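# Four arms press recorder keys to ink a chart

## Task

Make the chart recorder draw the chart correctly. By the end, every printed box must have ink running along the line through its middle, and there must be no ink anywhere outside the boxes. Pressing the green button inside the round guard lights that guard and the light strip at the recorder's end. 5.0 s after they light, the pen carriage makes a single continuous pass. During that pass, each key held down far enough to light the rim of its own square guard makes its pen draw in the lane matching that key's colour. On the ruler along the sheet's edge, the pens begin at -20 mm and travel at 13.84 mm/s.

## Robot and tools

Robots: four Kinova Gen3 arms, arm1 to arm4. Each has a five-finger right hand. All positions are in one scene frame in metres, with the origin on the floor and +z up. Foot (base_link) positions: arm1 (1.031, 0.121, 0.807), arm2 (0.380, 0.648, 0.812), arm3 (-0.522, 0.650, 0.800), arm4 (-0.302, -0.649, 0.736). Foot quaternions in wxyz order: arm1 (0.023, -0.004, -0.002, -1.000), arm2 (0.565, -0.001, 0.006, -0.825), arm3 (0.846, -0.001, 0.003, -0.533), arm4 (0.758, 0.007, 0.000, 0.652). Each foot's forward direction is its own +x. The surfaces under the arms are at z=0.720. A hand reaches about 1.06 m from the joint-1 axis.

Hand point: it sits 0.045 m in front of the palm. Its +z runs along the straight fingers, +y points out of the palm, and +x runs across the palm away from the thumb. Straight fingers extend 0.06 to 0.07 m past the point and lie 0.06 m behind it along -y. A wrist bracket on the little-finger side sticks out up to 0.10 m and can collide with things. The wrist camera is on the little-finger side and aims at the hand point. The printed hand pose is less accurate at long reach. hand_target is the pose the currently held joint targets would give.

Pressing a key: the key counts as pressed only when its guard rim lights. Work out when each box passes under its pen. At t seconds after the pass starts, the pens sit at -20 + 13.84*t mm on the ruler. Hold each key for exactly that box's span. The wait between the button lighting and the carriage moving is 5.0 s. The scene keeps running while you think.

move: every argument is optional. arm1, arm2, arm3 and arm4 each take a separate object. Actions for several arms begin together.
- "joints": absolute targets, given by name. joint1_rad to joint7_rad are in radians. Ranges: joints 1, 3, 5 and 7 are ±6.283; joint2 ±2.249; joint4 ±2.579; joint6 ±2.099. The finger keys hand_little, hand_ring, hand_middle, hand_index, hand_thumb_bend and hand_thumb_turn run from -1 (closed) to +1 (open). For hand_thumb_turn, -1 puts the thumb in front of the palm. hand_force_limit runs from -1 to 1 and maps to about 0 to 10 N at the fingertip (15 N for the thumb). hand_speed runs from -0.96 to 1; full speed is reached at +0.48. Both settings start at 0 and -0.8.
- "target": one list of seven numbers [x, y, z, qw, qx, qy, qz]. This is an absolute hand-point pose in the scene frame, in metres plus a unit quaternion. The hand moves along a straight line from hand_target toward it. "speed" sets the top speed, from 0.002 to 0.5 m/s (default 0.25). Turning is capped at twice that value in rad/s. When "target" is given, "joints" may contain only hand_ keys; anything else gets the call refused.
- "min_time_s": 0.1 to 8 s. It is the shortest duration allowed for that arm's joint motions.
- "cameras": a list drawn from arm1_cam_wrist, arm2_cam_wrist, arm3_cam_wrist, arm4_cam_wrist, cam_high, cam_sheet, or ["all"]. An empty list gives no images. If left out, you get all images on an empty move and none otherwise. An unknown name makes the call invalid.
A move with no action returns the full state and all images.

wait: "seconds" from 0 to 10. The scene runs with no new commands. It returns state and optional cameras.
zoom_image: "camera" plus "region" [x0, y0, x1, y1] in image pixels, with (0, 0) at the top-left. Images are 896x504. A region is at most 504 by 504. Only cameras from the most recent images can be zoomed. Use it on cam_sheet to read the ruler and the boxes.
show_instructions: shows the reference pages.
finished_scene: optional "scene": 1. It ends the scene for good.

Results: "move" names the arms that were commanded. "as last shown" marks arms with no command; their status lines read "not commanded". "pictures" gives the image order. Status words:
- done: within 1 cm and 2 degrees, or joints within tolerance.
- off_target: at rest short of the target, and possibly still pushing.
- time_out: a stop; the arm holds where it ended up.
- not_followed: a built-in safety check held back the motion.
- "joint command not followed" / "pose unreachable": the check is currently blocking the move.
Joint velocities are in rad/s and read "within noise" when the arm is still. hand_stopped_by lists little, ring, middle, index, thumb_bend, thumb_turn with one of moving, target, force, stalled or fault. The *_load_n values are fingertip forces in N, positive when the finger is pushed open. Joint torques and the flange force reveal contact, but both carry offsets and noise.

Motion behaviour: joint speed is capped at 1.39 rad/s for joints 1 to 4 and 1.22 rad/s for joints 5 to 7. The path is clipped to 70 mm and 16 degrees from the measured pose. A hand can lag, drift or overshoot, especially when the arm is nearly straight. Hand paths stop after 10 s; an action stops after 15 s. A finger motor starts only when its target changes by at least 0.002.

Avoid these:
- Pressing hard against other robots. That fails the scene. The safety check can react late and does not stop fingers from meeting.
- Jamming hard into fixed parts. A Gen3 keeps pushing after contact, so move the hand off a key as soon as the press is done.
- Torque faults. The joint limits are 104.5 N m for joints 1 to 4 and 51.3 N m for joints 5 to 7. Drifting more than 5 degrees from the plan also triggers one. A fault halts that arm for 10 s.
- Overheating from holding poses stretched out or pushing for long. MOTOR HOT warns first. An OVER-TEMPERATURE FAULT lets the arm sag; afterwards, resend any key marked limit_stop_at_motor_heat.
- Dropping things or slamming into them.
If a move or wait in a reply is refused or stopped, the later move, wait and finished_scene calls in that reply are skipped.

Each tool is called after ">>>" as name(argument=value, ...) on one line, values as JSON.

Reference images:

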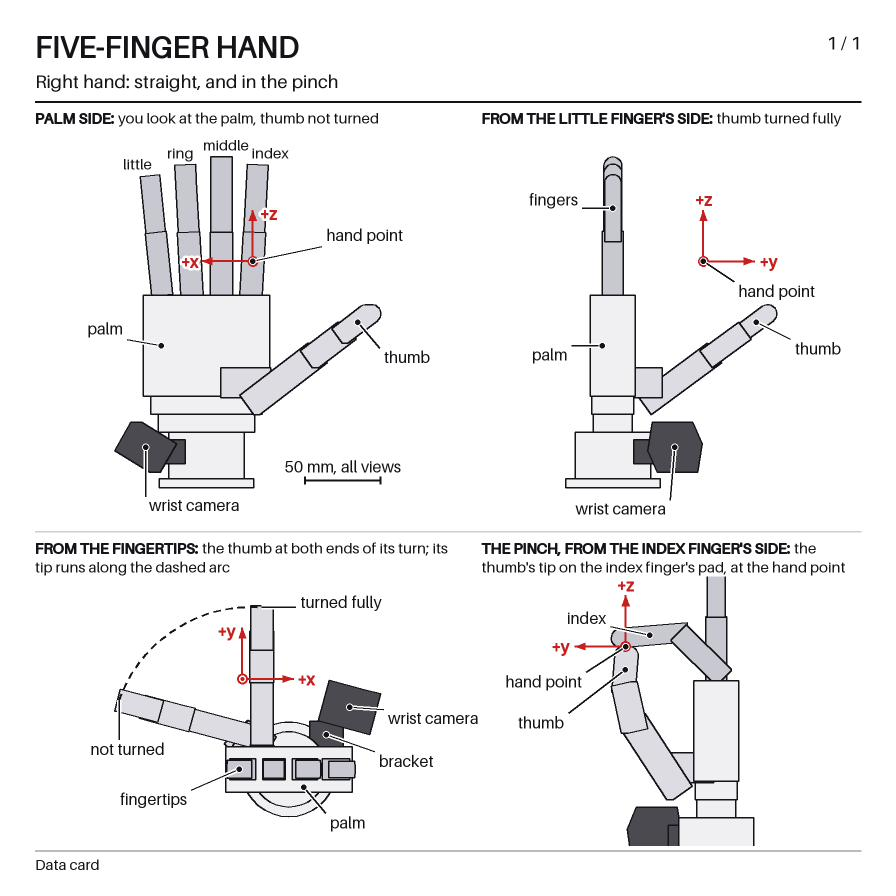

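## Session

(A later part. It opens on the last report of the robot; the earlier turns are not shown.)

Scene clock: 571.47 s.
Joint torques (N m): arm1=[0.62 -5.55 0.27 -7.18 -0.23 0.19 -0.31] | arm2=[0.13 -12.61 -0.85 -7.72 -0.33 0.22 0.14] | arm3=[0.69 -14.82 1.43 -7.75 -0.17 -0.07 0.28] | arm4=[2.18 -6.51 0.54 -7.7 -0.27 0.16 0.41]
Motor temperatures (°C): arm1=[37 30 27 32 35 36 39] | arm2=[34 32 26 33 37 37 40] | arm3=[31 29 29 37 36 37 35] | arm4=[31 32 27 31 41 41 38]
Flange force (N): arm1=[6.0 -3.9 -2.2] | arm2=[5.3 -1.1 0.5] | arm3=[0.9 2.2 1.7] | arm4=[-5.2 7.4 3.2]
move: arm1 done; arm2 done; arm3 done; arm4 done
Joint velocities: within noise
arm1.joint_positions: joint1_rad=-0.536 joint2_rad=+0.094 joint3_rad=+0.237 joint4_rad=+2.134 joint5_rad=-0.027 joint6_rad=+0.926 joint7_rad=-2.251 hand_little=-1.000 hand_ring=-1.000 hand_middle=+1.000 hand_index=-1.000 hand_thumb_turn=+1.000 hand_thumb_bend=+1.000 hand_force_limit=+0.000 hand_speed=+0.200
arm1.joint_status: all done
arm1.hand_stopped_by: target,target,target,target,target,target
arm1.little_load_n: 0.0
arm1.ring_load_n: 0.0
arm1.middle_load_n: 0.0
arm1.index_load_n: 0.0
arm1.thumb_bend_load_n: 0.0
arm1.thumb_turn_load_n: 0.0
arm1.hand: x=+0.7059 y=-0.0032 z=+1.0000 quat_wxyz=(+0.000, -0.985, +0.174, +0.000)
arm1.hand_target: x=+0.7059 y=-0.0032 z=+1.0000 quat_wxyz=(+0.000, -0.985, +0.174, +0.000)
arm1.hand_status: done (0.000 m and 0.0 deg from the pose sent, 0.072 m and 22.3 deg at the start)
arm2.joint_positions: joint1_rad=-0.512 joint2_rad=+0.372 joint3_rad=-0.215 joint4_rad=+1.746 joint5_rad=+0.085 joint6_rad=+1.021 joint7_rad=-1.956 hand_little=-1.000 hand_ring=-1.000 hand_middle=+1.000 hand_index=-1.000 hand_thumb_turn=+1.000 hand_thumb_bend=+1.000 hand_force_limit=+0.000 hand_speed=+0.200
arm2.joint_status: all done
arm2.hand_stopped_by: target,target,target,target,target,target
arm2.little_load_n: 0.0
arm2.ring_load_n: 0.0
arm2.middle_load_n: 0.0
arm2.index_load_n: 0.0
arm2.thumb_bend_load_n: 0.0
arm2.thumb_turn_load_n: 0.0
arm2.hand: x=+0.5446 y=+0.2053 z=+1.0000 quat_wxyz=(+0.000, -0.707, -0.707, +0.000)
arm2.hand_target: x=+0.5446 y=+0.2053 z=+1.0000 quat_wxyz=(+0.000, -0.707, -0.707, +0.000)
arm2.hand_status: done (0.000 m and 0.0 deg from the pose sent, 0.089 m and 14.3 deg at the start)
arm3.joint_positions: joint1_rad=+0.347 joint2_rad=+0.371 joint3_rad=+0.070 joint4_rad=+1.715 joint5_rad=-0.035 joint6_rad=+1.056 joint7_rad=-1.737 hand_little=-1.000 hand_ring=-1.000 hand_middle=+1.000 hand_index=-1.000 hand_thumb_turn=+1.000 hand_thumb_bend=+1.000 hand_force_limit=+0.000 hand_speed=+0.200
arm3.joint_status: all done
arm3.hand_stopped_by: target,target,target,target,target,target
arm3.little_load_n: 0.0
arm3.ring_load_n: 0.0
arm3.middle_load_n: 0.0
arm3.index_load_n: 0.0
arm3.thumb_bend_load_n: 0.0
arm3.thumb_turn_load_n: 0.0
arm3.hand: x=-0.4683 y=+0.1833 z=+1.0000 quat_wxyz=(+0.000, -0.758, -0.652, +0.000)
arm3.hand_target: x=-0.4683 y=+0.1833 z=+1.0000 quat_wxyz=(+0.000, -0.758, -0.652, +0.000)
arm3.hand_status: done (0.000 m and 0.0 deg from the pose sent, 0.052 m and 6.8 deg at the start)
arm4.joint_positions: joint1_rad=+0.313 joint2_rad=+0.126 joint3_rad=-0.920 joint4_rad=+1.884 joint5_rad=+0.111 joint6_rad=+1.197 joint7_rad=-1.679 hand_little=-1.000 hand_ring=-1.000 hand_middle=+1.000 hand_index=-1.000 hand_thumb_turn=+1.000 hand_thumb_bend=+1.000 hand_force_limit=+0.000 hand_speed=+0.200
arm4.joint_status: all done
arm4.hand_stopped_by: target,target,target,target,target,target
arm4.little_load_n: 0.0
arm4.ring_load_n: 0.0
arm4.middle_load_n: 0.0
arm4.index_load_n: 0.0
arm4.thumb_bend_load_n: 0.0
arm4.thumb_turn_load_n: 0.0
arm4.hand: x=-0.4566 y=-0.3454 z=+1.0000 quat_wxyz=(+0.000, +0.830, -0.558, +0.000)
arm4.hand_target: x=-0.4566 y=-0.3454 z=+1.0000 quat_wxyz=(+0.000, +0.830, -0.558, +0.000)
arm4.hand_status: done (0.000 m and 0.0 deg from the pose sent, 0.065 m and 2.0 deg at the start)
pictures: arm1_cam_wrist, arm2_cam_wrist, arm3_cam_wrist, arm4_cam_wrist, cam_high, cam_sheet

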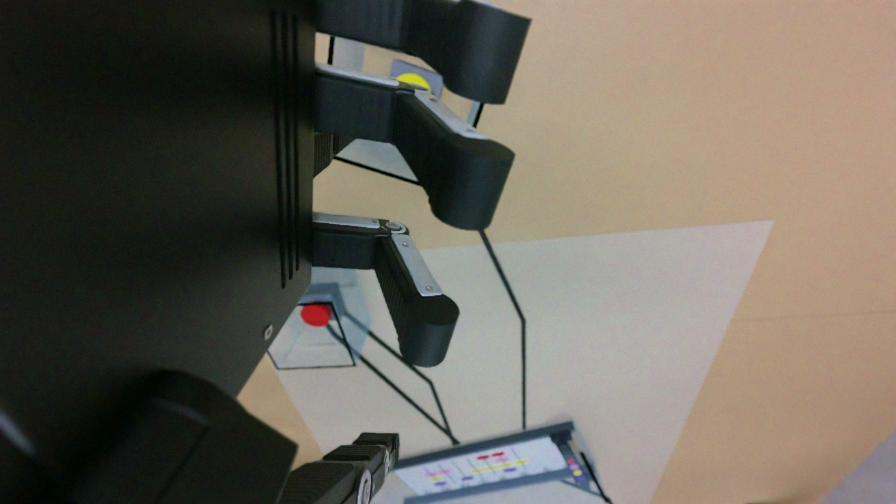

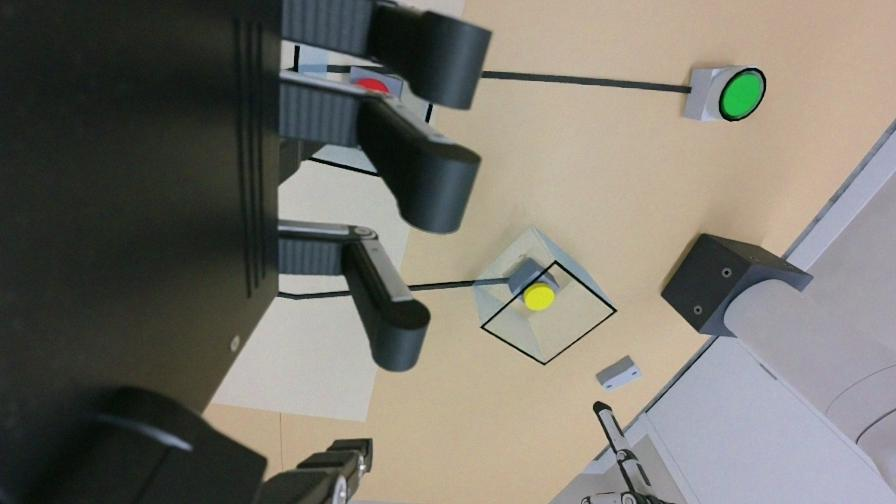

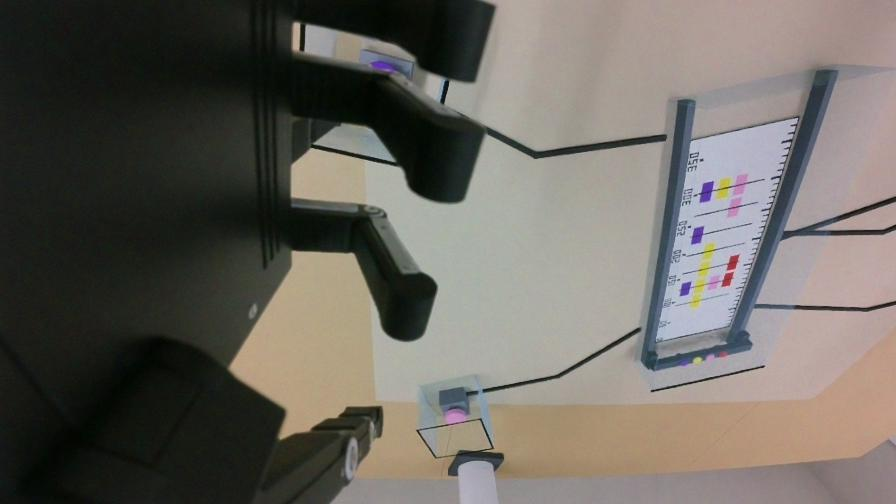

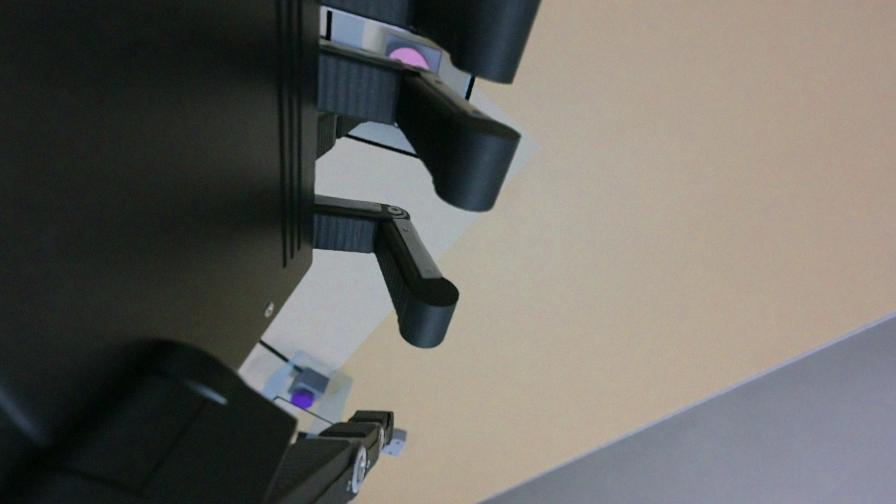

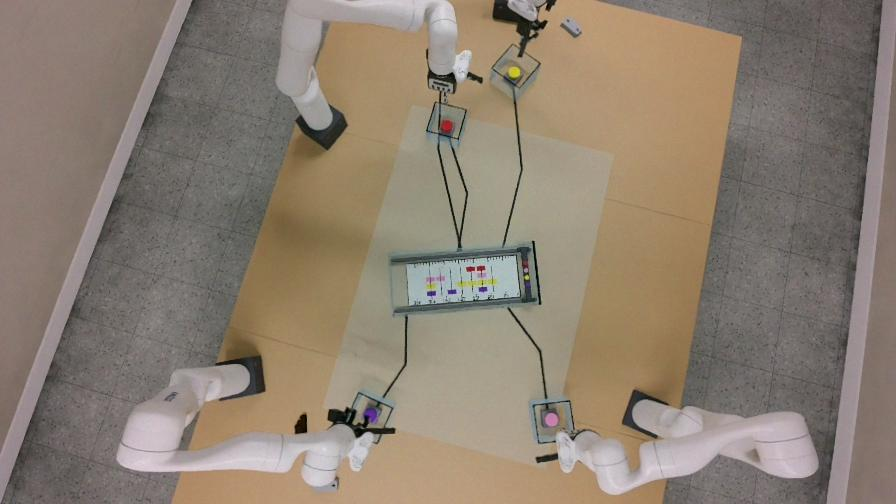

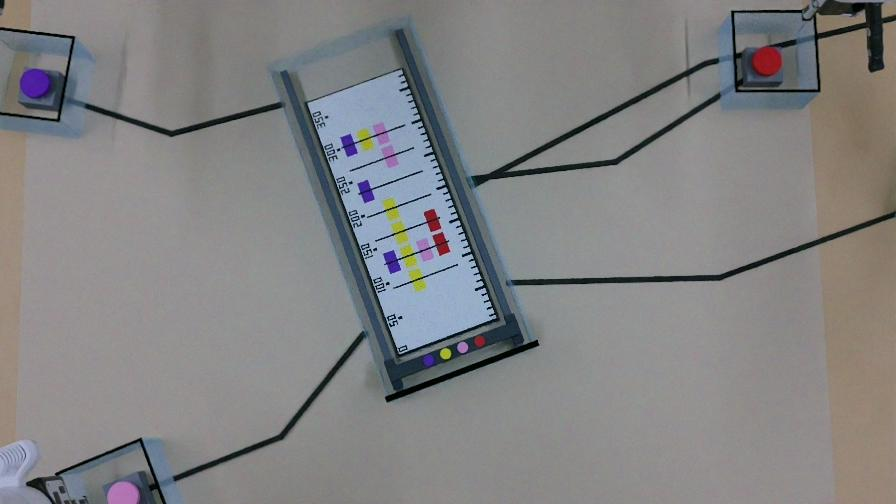

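>>> move(arm1={"target": [0.7059, -0.0032, 0.905, 0, -0.9848, 0.1736, 0], "speed": 0.15}, arm2={"target": [0.5446, 0.2053, 0.905, 0, -0.7071, -0.7071, 0], "speed": 0.15}, arm3={"target": [-0.4683, 0.1833, 0.905, 0, -0.7581, -0.6521, 0], "speed": 0.15}, arm4={"target": [-0.4566, -0.3454, 0.905, 0, 0.8295, -0.5585, 0], "speed": 0.15}, cameras=["all"])

>>> zoom_image(camera="cam_high", region=[400, 30, 560, 160])

>>> zoom_image(camera="cam_high", region=[310, 370, 430, 480])

>>> zoom_image(camera="cam_high", region=[500, 380, 620, 490])

>>> zoom_image(camera="cam_sheet", region=[690, 0, 896, 130])

>>> zoom_image(camera="cam_sheet", region=[0, 0, 140, 150])

Scene clock: 625.80 s.
Joint torques (N m): arm1=[0.62 -7.35 0.59 -5.04 -0.22 0.18 -0.32] | arm2=[0.12 -13.68 -0.94 -6.27 -0.3 0.23 0.17] | arm3=[0.73 -15.94 1.58 -6.34 -0.19 -0.07 0.26] | arm4=[2.19 -8.44 -0.19 -6.25 -0.25 0.14 0.39]
Motor temperatures (°C): arm1=[37 30 27 32 35 36 39] | arm2=[34 32 26 32 37 37 40] | arm3=[31 29 29 37 36 37 35] | arm4=[31 32 26 31 41 41 38]
Flange force (N): arm1=[5.9 -3.1 -5.2] | arm2=[5.3 -0.9 -0.6] | arm3=[1.0 2.0 1.8] | arm4=[-3.1 8.1 3.9]
move: arm1 done; arm2 done; arm3 done; arm4 done
Joint velocities: within noise
arm1.joint_positions: joint1_rad=-0.489 joint2_rad=+0.310 joint3_rad=+0.210 joint4_rad=+2.297 joint5_rad=-0.119 joint6_rad=+0.554 joint7_rad=-2.153 hand_little=-1.000 hand_ring=-1.000 hand_middle=+1.000 hand_index=-1.000 hand_thumb_turn=+1.000 hand_thumb_bend=+1.000 hand_force_limit=+0.000 hand_speed=+0.200
arm1.joint_status: not commanded
arm1.hand_stopped_by: target,target,target,target,target,target
arm1.little_load_n: 0.0
arm1.ring_load_n: 0.0
arm1.middle_load_n: 0.0
arm1.index_load_n: 0.0
arm1.thumb_bend_load_n: 0.0
arm1.thumb_turn_load_n: 0.0
arm1.hand: x=+0.7059 y=-0.0032 z=+0.9050 quat_wxyz=(+0.000, -0.985, +0.174, +0.000)
arm1.hand_target: x=+0.7059 y=-0.0032 z=+0.9050 quat_wxyz=(+0.000, -0.985, +0.174, +0.000)
arm1.hand_status: done (0.000 m and 0.0 deg from the pose sent, 0.095 m and 0.0 deg at the start)
arm2.joint_positions: joint1_rad=-0.533 joint2_rad=+0.521 joint3_rad=-0.194 joint4_rad=+1.878 joint5_rad=+0.135 joint6_rad=+0.744 joint7_rad=-2.001 hand_little=-1.000 hand_ring=-1.000 hand_middle=+1.000 hand_index=-1.000 hand_thumb_turn=+1.000 hand_thumb_bend=+1.000 hand_force_limit=+0.000 hand_speed=+0.200
arm2.joint_status: not commanded
arm2.hand_stopped_by: target,target,target,target,target,target
arm2.little_load_n: 0.0
arm2.ring_load_n: 0.0
arm2.middle_load_n: 0.0
arm2.index_load_n: 0.0
arm2.thumb_bend_load_n: 0.0
arm2.thumb_turn_load_n: -0.5
arm2.hand: x=+0.5446 y=+0.2053 z=+0.9050 quat_wxyz=(+0.000, -0.707, -0.707, +0.000)
arm2.hand_target: x=+0.5446 y=+0.2053 z=+0.9050 quat_wxyz=(+0.000, -0.707, -0.707, +0.000)
arm2.hand_status: done (0.000 m and 0.0 deg from the pose sent, 0.095 m and 0.0 deg at the start)
arm3.joint_positions: joint1_rad=+0.356 joint2_rad=+0.512 joint3_rad=+0.058 joint4_rad=+1.854 joint5_rad=-0.048 joint6_rad=+0.776 joint7_rad=-1.726 hand_little=-1.000 hand_ring=-1.000 hand_middle=+1.000 hand_index=-1.000 hand_thumb_turn=+1.000 hand_thumb_bend=+1.000 hand_force_limit=+0.000 hand_speed=+0.200
arm3.joint_status: not commanded
arm3.hand_stopped_by: target,target,target,target,target,target
arm3.little_load_n: 0.0
arm3.ring_load_n: 0.0
arm3.middle_load_n: 0.0
arm3.index_load_n: 0.0
arm3.thumb_bend_load_n: 0.0
arm3.thumb_turn_load_n: 0.0
arm3.hand: x=-0.4683 y=+0.1833 z=+0.9050 quat_wxyz=(+0.000, -0.758, -0.652, +0.000)
arm3.hand_target: x=-0.4683 y=+0.1833 z=+0.9050 quat_wxyz=(+0.000, -0.758, -0.652, +0.000)
arm3.hand_status: done (0.000 m and 0.0 deg from the pose sent, 0.095 m and 0.0 deg at the start)
arm4.joint_positions: joint1_rad=+0.205 joint2_rad=+0.289 joint3_rad=-0.881 joint4_rad=+2.086 joint5_rad=+0.287 joint6_rad=+0.903 joint7_rad=-1.874 hand_little=-1.000 hand_ring=-1.000 hand_middle=+1.000 hand_index=-1.000 hand_thumb_turn=+1.000 hand_thumb_bend=+1.000 hand_force_limit=+0.000 hand_speed=+0.200
arm4.joint_status: not commanded
arm4.hand_stopped_by: target,target,target,target,target,target
arm4.little_load_n: 0.0
arm4.ring_load_n: 0.0
arm4.middle_load_n: 0.0
arm4.index_load_n: 0.0
arm4.thumb_bend_load_n: 0.0
arm4.thumb_turn_load_n: 0.0
arm4.hand: x=-0.4566 y=-0.3454 z=+0.9050 quat_wxyz=(+0.000, +0.830, -0.559, +0.000)
arm4.hand_target: x=-0.4566 y=-0.3454 z=+0.9050 quat_wxyz=(+0.000, +0.830, -0.559, +0.000)
arm4.hand_status: done (0.000 m and 0.0 deg from the pose sent, 0.095 m and 0.0 deg at the start)
pictures: arm1_cam_wrist, arm2_cam_wrist, arm3_cam_wrist, arm4_cam_wrist, cam_high, cam_sheet

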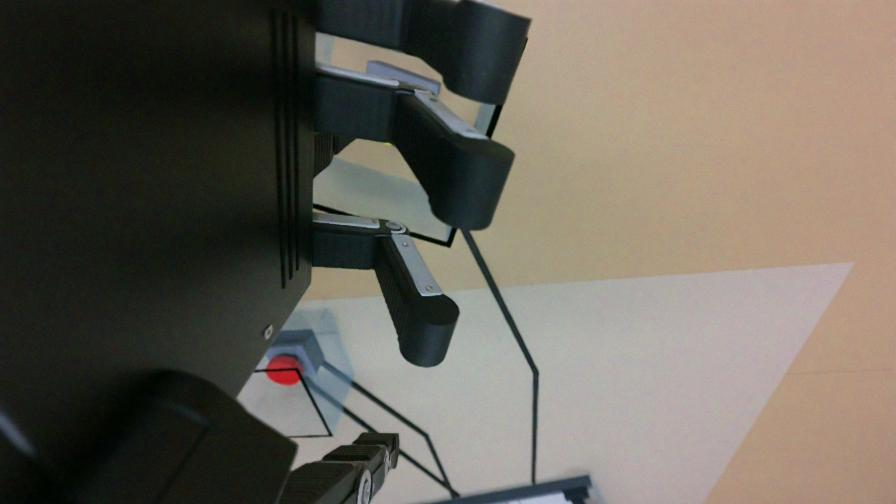

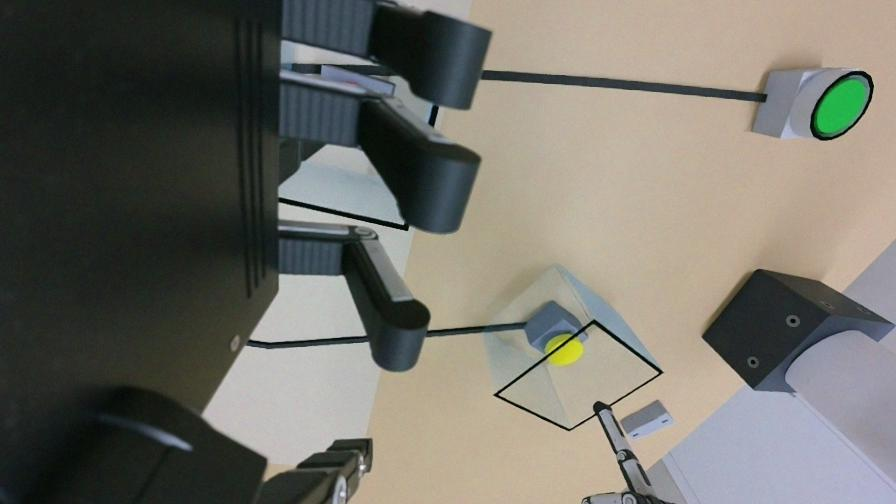

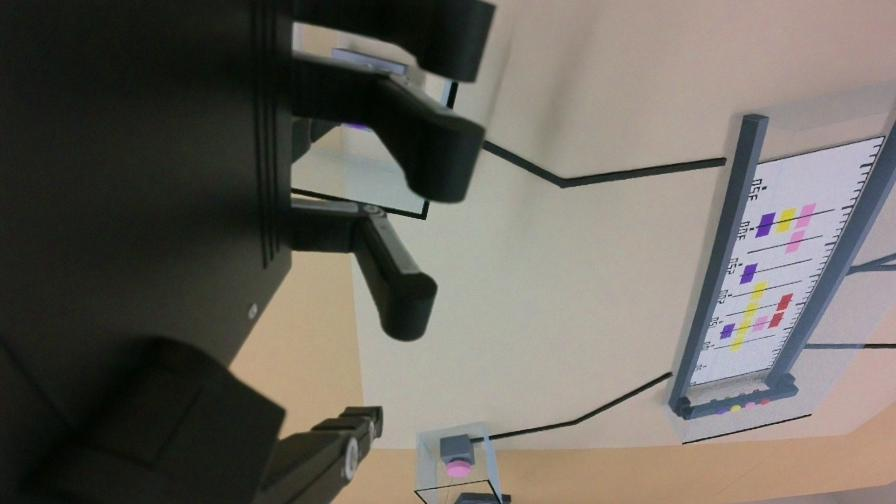

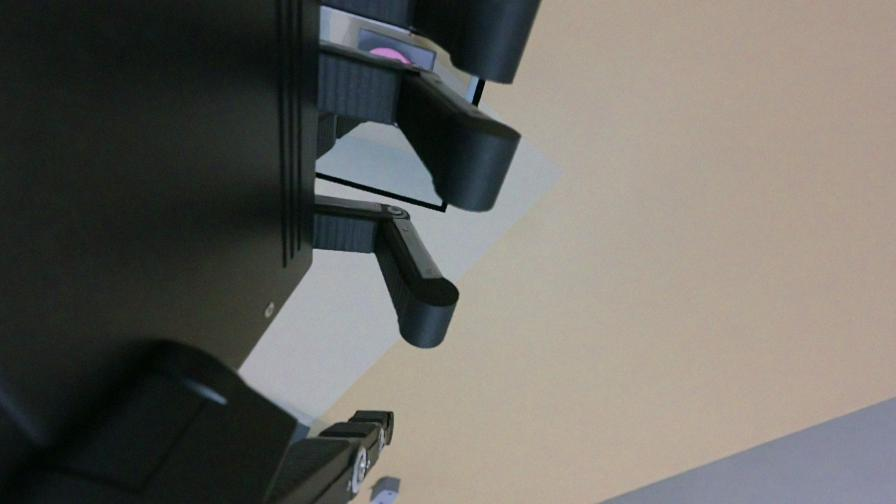

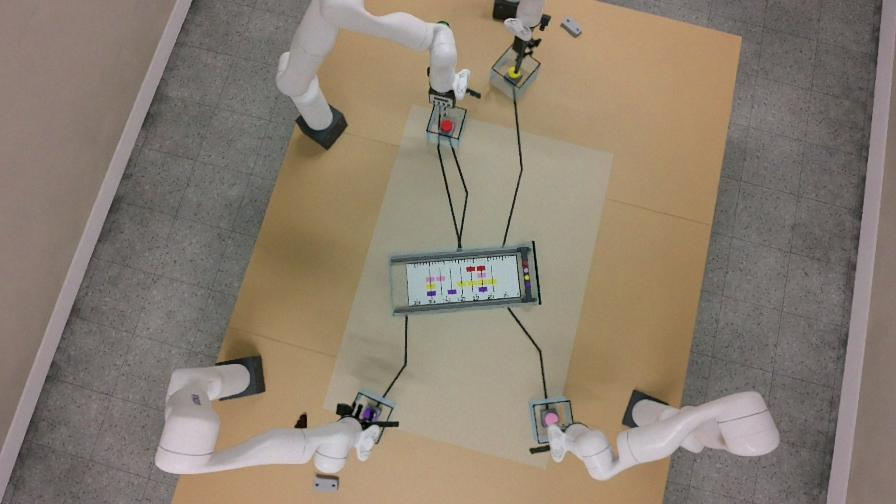

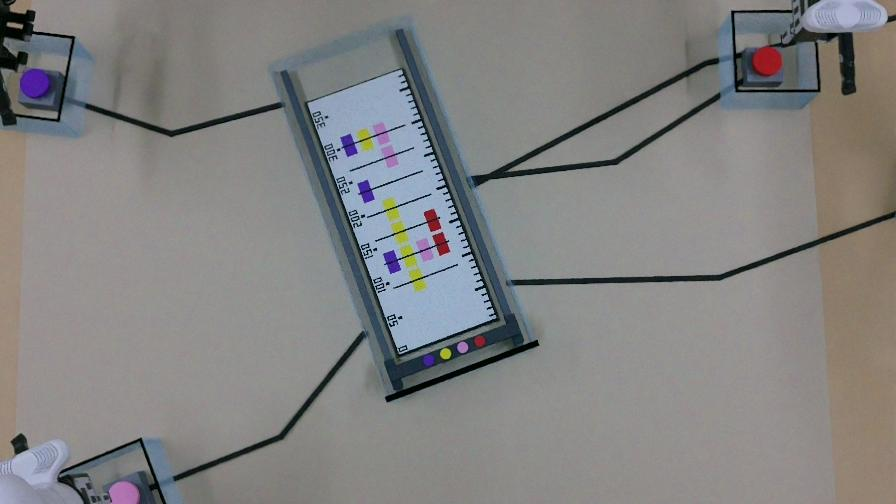

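Scaled by 3.150.

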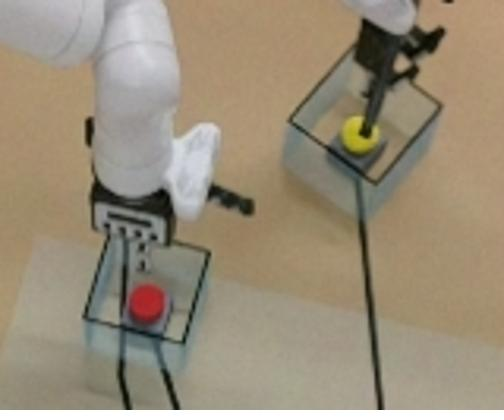

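Scaled by 4.200.

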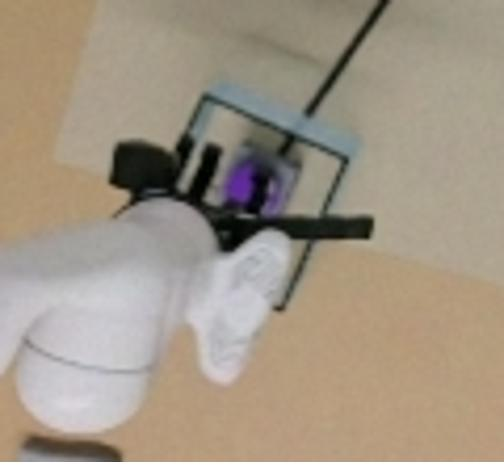

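Scaled by 4.200.

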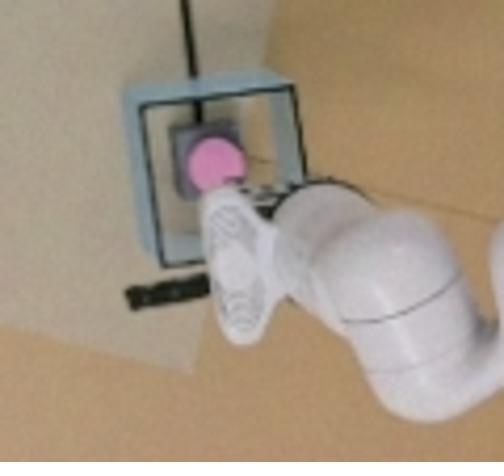

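Scaled by 2.447.

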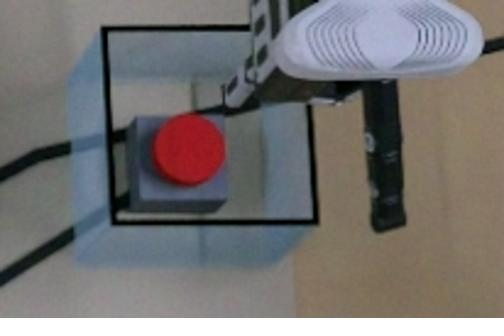

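Scaled by 3.360.

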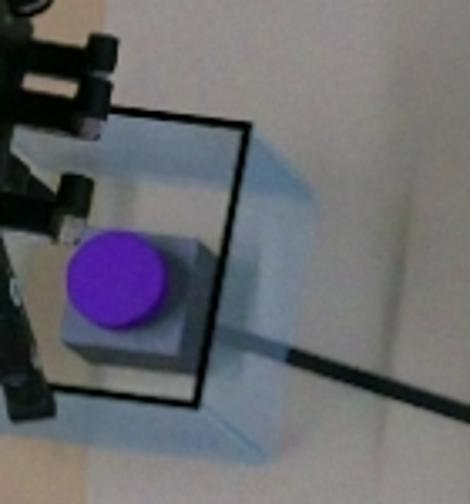

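>>> move(arm1={"target": [0.7059, -0.0032, 0.855, 0, -0.9848, 0.1736, 0], "speed": 0.1}, arm2={"target": [0.5446, 0.2053, 0.855, 0, -0.7071, -0.7071, 0], "speed": 0.1}, arm3={"target": [-0.4683, 0.1833, 0.855, 0, -0.7581, -0.6521, 0], "speed": 0.1}, arm4={"target": [-0.4566, -0.3454, 0.855, 0, 0.8295, -0.5585, 0], "speed": 0.1}, cameras=["all"])

>>> zoom_image(camera="cam_high", region=[400, 30, 560, 160])

>>> zoom_image(camera="cam_sheet", region=[690, 0, 896, 130])

>>> zoom_image(camera="cam_sheet", region=[0, 0, 140, 150])

>>> zoom_image(camera="cam_sheet", region=[0, 400, 200, 504])

Scene clock: 648.23 s.
Joint torques (N m): arm1=[0.63 -8.56 0.63 -3.67 -0.24 0.15 -0.32] | arm2=[0.09 -14.34 -0.91 -5.28 -0.33 0.23 0.15] | arm3=[0.73 -16.61 1.54 -5.46 -0.17 -0.09 0.28] | arm4=[2.17 -9.55 -0.44 -5.16 -0.23 0.15 0.37]
Motor temperatures (°C): arm1=[37 30 27 32 35 36 39] | arm2=[34 33 26 32 37 36 40] | arm3=[31 29 29 37 36 37 35] | arm4=[31 32 26 31 41 41 38]
Flange force (N): arm1=[5.4 -2.4 -6.8] | arm2=[4.9 -0.9 -1.4] | arm3=[1.1 1.8 1.8] | arm4=[-1.2 8.3 3.5]
move: arm1 done; arm2 done; arm3 done; arm4 done
Joint velocities: within noise
arm1.joint_positions: joint1_rad=-0.433 joint2_rad=+0.456 joint3_rad=+0.148 joint4_rad=+2.352 joint5_rad=-0.187 joint6_rad=+0.353 joint7_rad=-2.090 hand_little=-1.000 hand_ring=-1.000 hand_middle=+1.000 hand_index=-1.000 hand_thumb_turn=+1.000 hand_thumb_bend=+1.000 hand_force_limit=+0.000 hand_speed=+0.200
arm1.joint_status: not commanded
arm1.hand_stopped_by: target,target,target,target,target,target
arm1.little_load_n: 0.0
arm1.ring_load_n: 0.0
arm1.middle_load_n: 0.0
arm1.index_load_n: 0.0
arm1.thumb_bend_load_n: -0.5
arm1.thumb_turn_load_n: 0.0
arm1.hand: x=+0.7059 y=-0.0032 z=+0.8550 quat_wxyz=(+0.000, -0.985, +0.174, +0.000)
arm1.hand_target: x=+0.7059 y=-0.0032 z=+0.8550 quat_wxyz=(+0.000, -0.985, +0.174, +0.000)
arm1.hand_status: done (0.000 m and 0.0 deg from the pose sent, 0.050 m and 0.0 deg at the start)
arm2.joint_positions: joint1_rad=-0.552 joint2_rad=+0.618 joint3_rad=-0.171 joint4_rad=+1.921 joint5_rad=+0.166 joint6_rad=+0.604 joint7_rad=-2.028 hand_little=-1.000 hand_ring=-1.000 hand_middle=+1.000 hand_index=-1.000 hand_thumb_turn=+1.000 hand_thumb_bend=+1.000 hand_force_limit=+0.000 hand_speed=+0.200
arm2.joint_status: not commanded
arm2.hand_stopped_by: target,target,target,target,target,target
arm2.little_load_n: 0.0
arm2.ring_load_n: 0.0
arm2.middle_load_n: 0.0
arm2.index_load_n: 0.0
arm2.thumb_bend_load_n: 0.0
arm2.thumb_turn_load_n: 0.0
arm2.hand: x=+0.5446 y=+0.2053 z=+0.8550 quat_wxyz=(+0.000, -0.707, -0.707, +0.000)
arm2.hand_target: x=+0.5446 y=+0.2053 z=+0.8550 quat_wxyz=(+0.000, -0.707, -0.707, +0.000)
arm2.hand_status: done (0.000 m and 0.0 deg from the pose sent, 0.050 m and 0.0 deg at the start)
arm3.joint_positions: joint1_rad=+0.363 joint2_rad=+0.607 joint3_rad=+0.049 joint4_rad=+1.900 joint5_rad=-0.056 joint6_rad=+0.635 joint7_rad=-1.719 hand_little=-1.000 hand_ring=-1.000 hand_middle=+1.000 hand_index=-1.000 hand_thumb_turn=+1.000 hand_thumb_bend=+1.000 hand_force_limit=+0.000 hand_speed=+0.200
arm3.joint_status: not commanded
arm3.hand_stopped_by: target,target,target,target,target,target
arm3.little_load_n: 0.0
arm3.ring_load_n: 0.5
arm3.middle_load_n: 0.0
arm3.index_load_n: 0.0
arm3.thumb_bend_load_n: 0.0
arm3.thumb_turn_load_n: 0.0
arm3.hand: x=-0.4683 y=+0.1833 z=+0.8550 quat_wxyz=(+0.000, -0.758, -0.652, +0.000)
arm3.hand_target: x=-0.4683 y=+0.1833 z=+0.8550 quat_wxyz=(+0.000, -0.758, -0.652, +0.000)
arm3.hand_status: done (0.000 m and 0.0 deg from the pose sent, 0.050 m and 0.0 deg at the start)
arm4.joint_positions: joint1_rad=+0.116 joint2_rad=+0.395 joint3_rad=-0.810 joint4_rad=+2.169 joint5_rad=+0.424 joint6_rad=+0.752 joint7_rad=-2.010 hand_little=-1.000 hand_ring=-1.000 hand_middle=+1.000 hand_index=-1.000 hand_thumb_turn=+1.000 hand_thumb_bend=+1.000 hand_force_limit=+0.000 hand_speed=+0.200
arm4.joint_status: not commanded
arm4.hand_stopped_by: target,target,target,target,target,target
arm4.little_load_n: 0.0
arm4.ring_load_n: 0.0
arm4.middle_load_n: 0.0
arm4.index_load_n: 0.0
arm4.thumb_bend_load_n: 0.0
arm4.thumb_turn_load_n: 0.0
arm4.hand: x=-0.4566 y=-0.3454 z=+0.8550 quat_wxyz=(+0.000, +0.830, -0.558, +0.000)
arm4.hand_target: x=-0.4566 y=-0.3454 z=+0.8550 quat_wxyz=(+0.000, +0.830, -0.558, +0.000)
arm4.hand_status: done (0.000 m and 0.0 deg from the pose sent, 0.050 m and 0.0 deg at the start)
pictures: arm1_cam_wrist, arm2_cam_wrist, arm3_cam_wrist, arm4_cam_wrist, cam_high, cam_sheet

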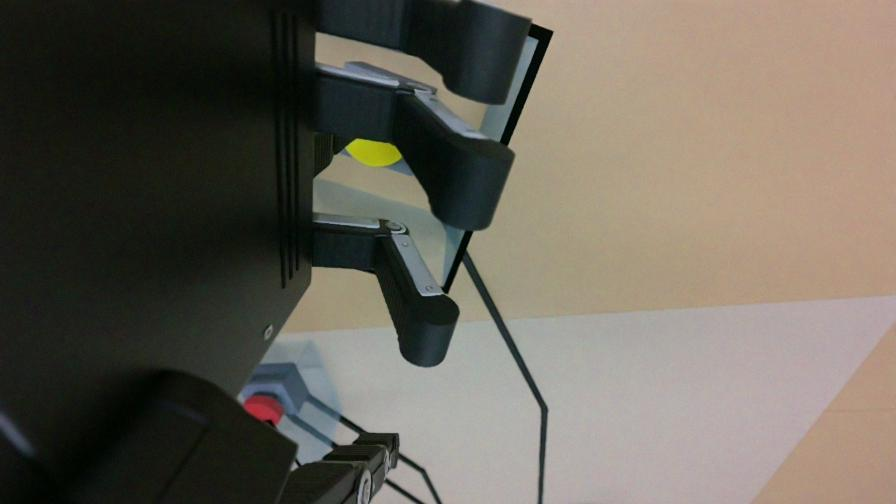

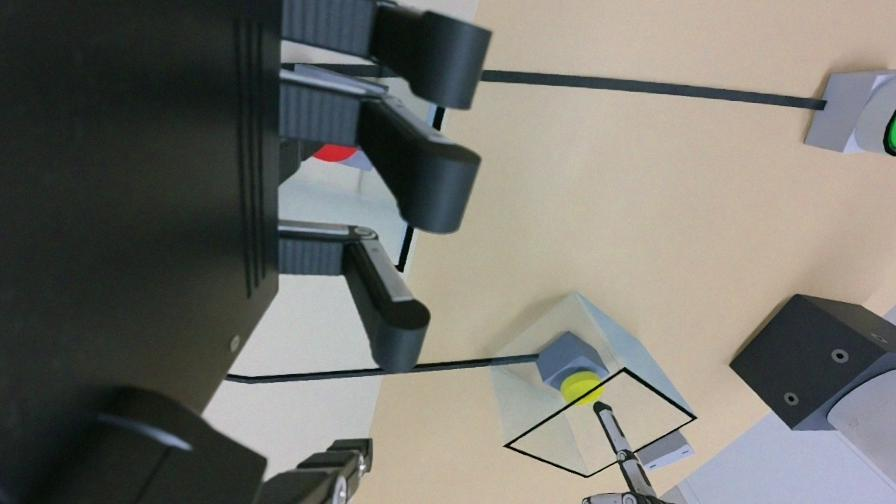

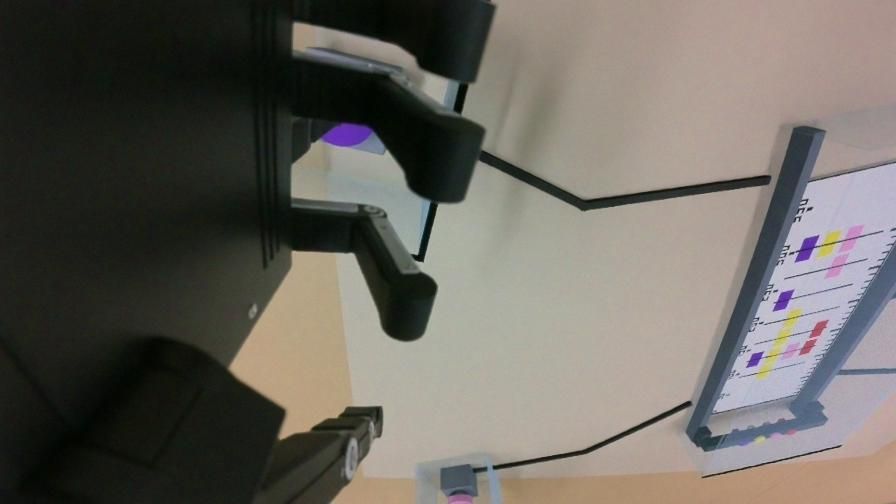

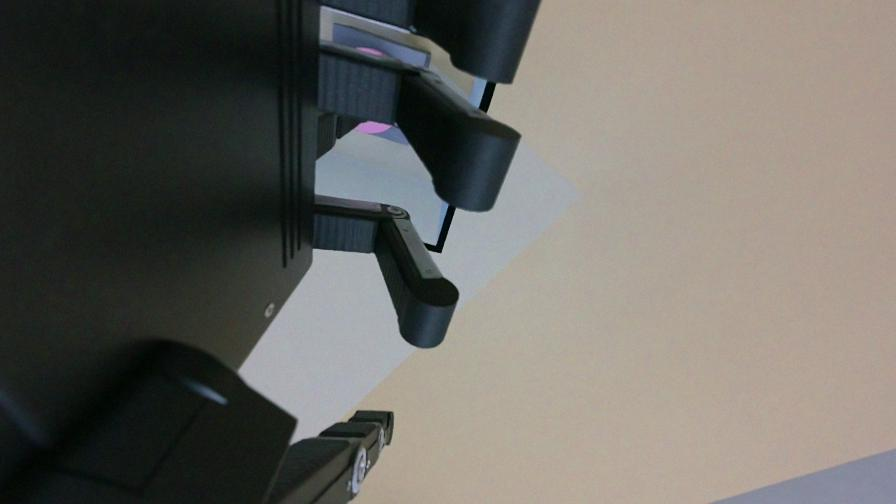

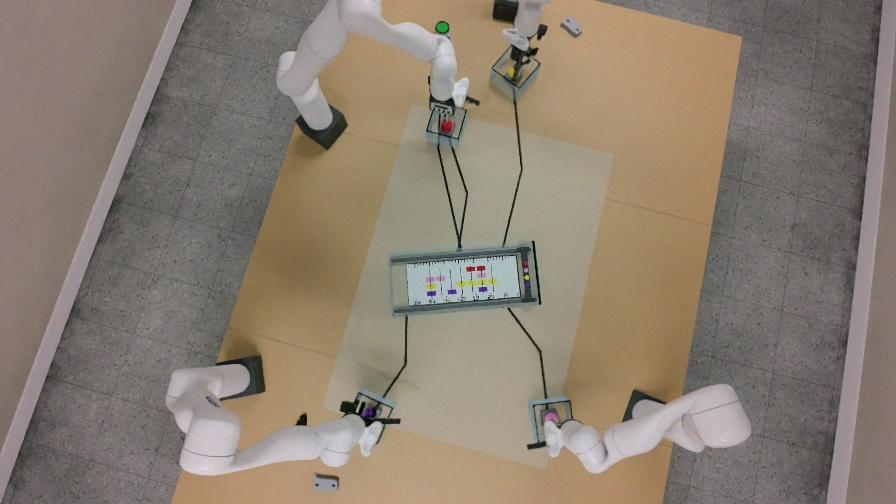

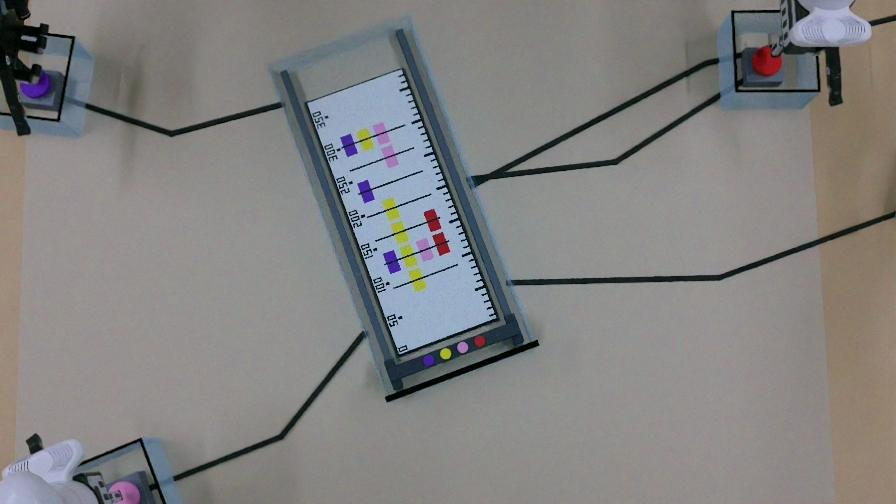

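Scaled by 3.150.

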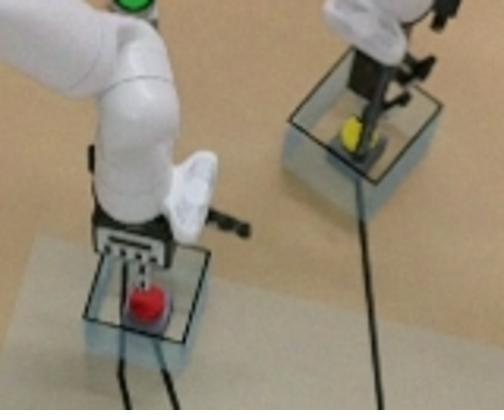

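Scaled by 2.447.

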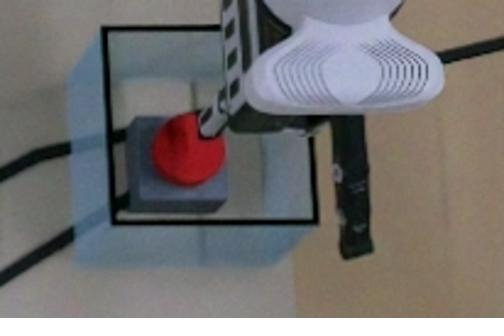

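Scaled by 3.360.

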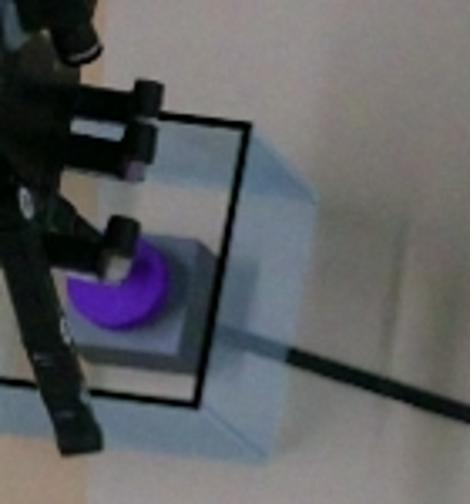

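Scaled by 2.520.

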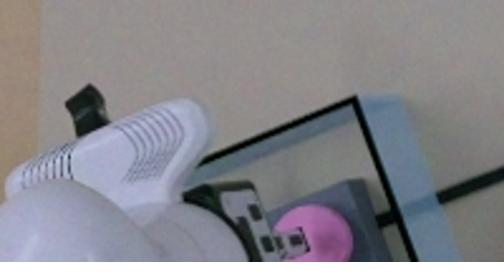

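>>> zoom_image(camera="arm1_cam_wrist", region=[290, 80, 450, 220])

>>> zoom_image(camera="arm2_cam_wrist", region=[260, 80, 420, 220])

>>> zoom_image(camera="arm3_cam_wrist", region=[270, 60, 430, 200])

>>> zoom_image(camera="arm4_cam_wrist", region=[290, 60, 450, 200])

Scaled by 3.150.

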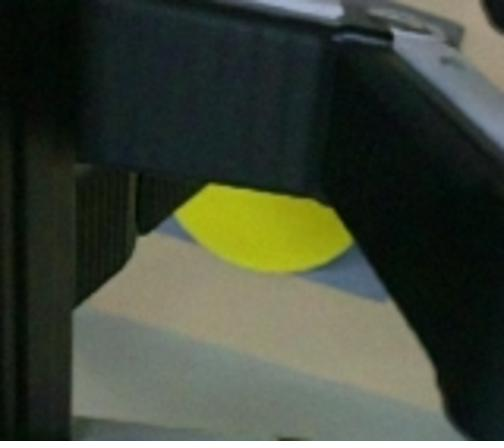

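Scaled by 3.150.

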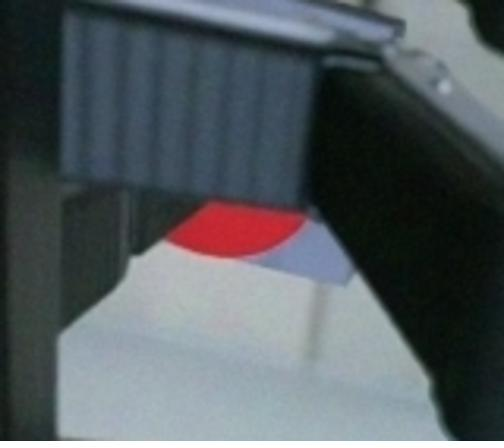

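Scaled by 3.150.

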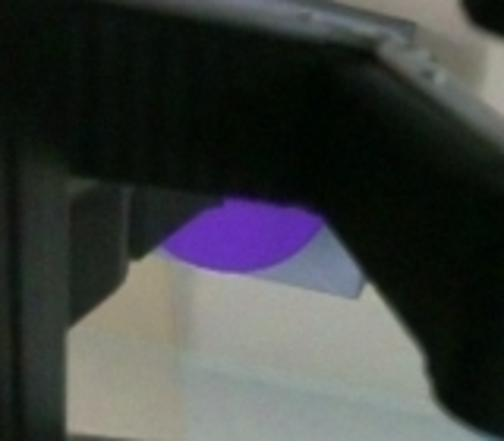

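Scaled by 3.150.

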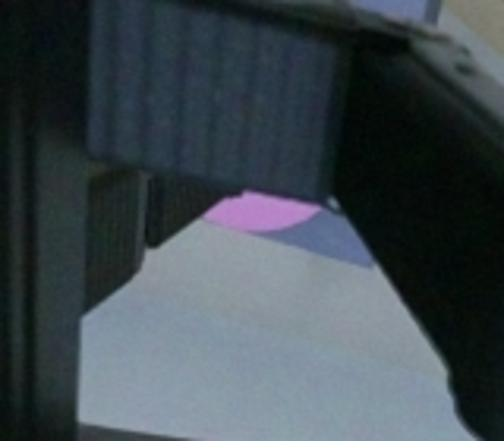

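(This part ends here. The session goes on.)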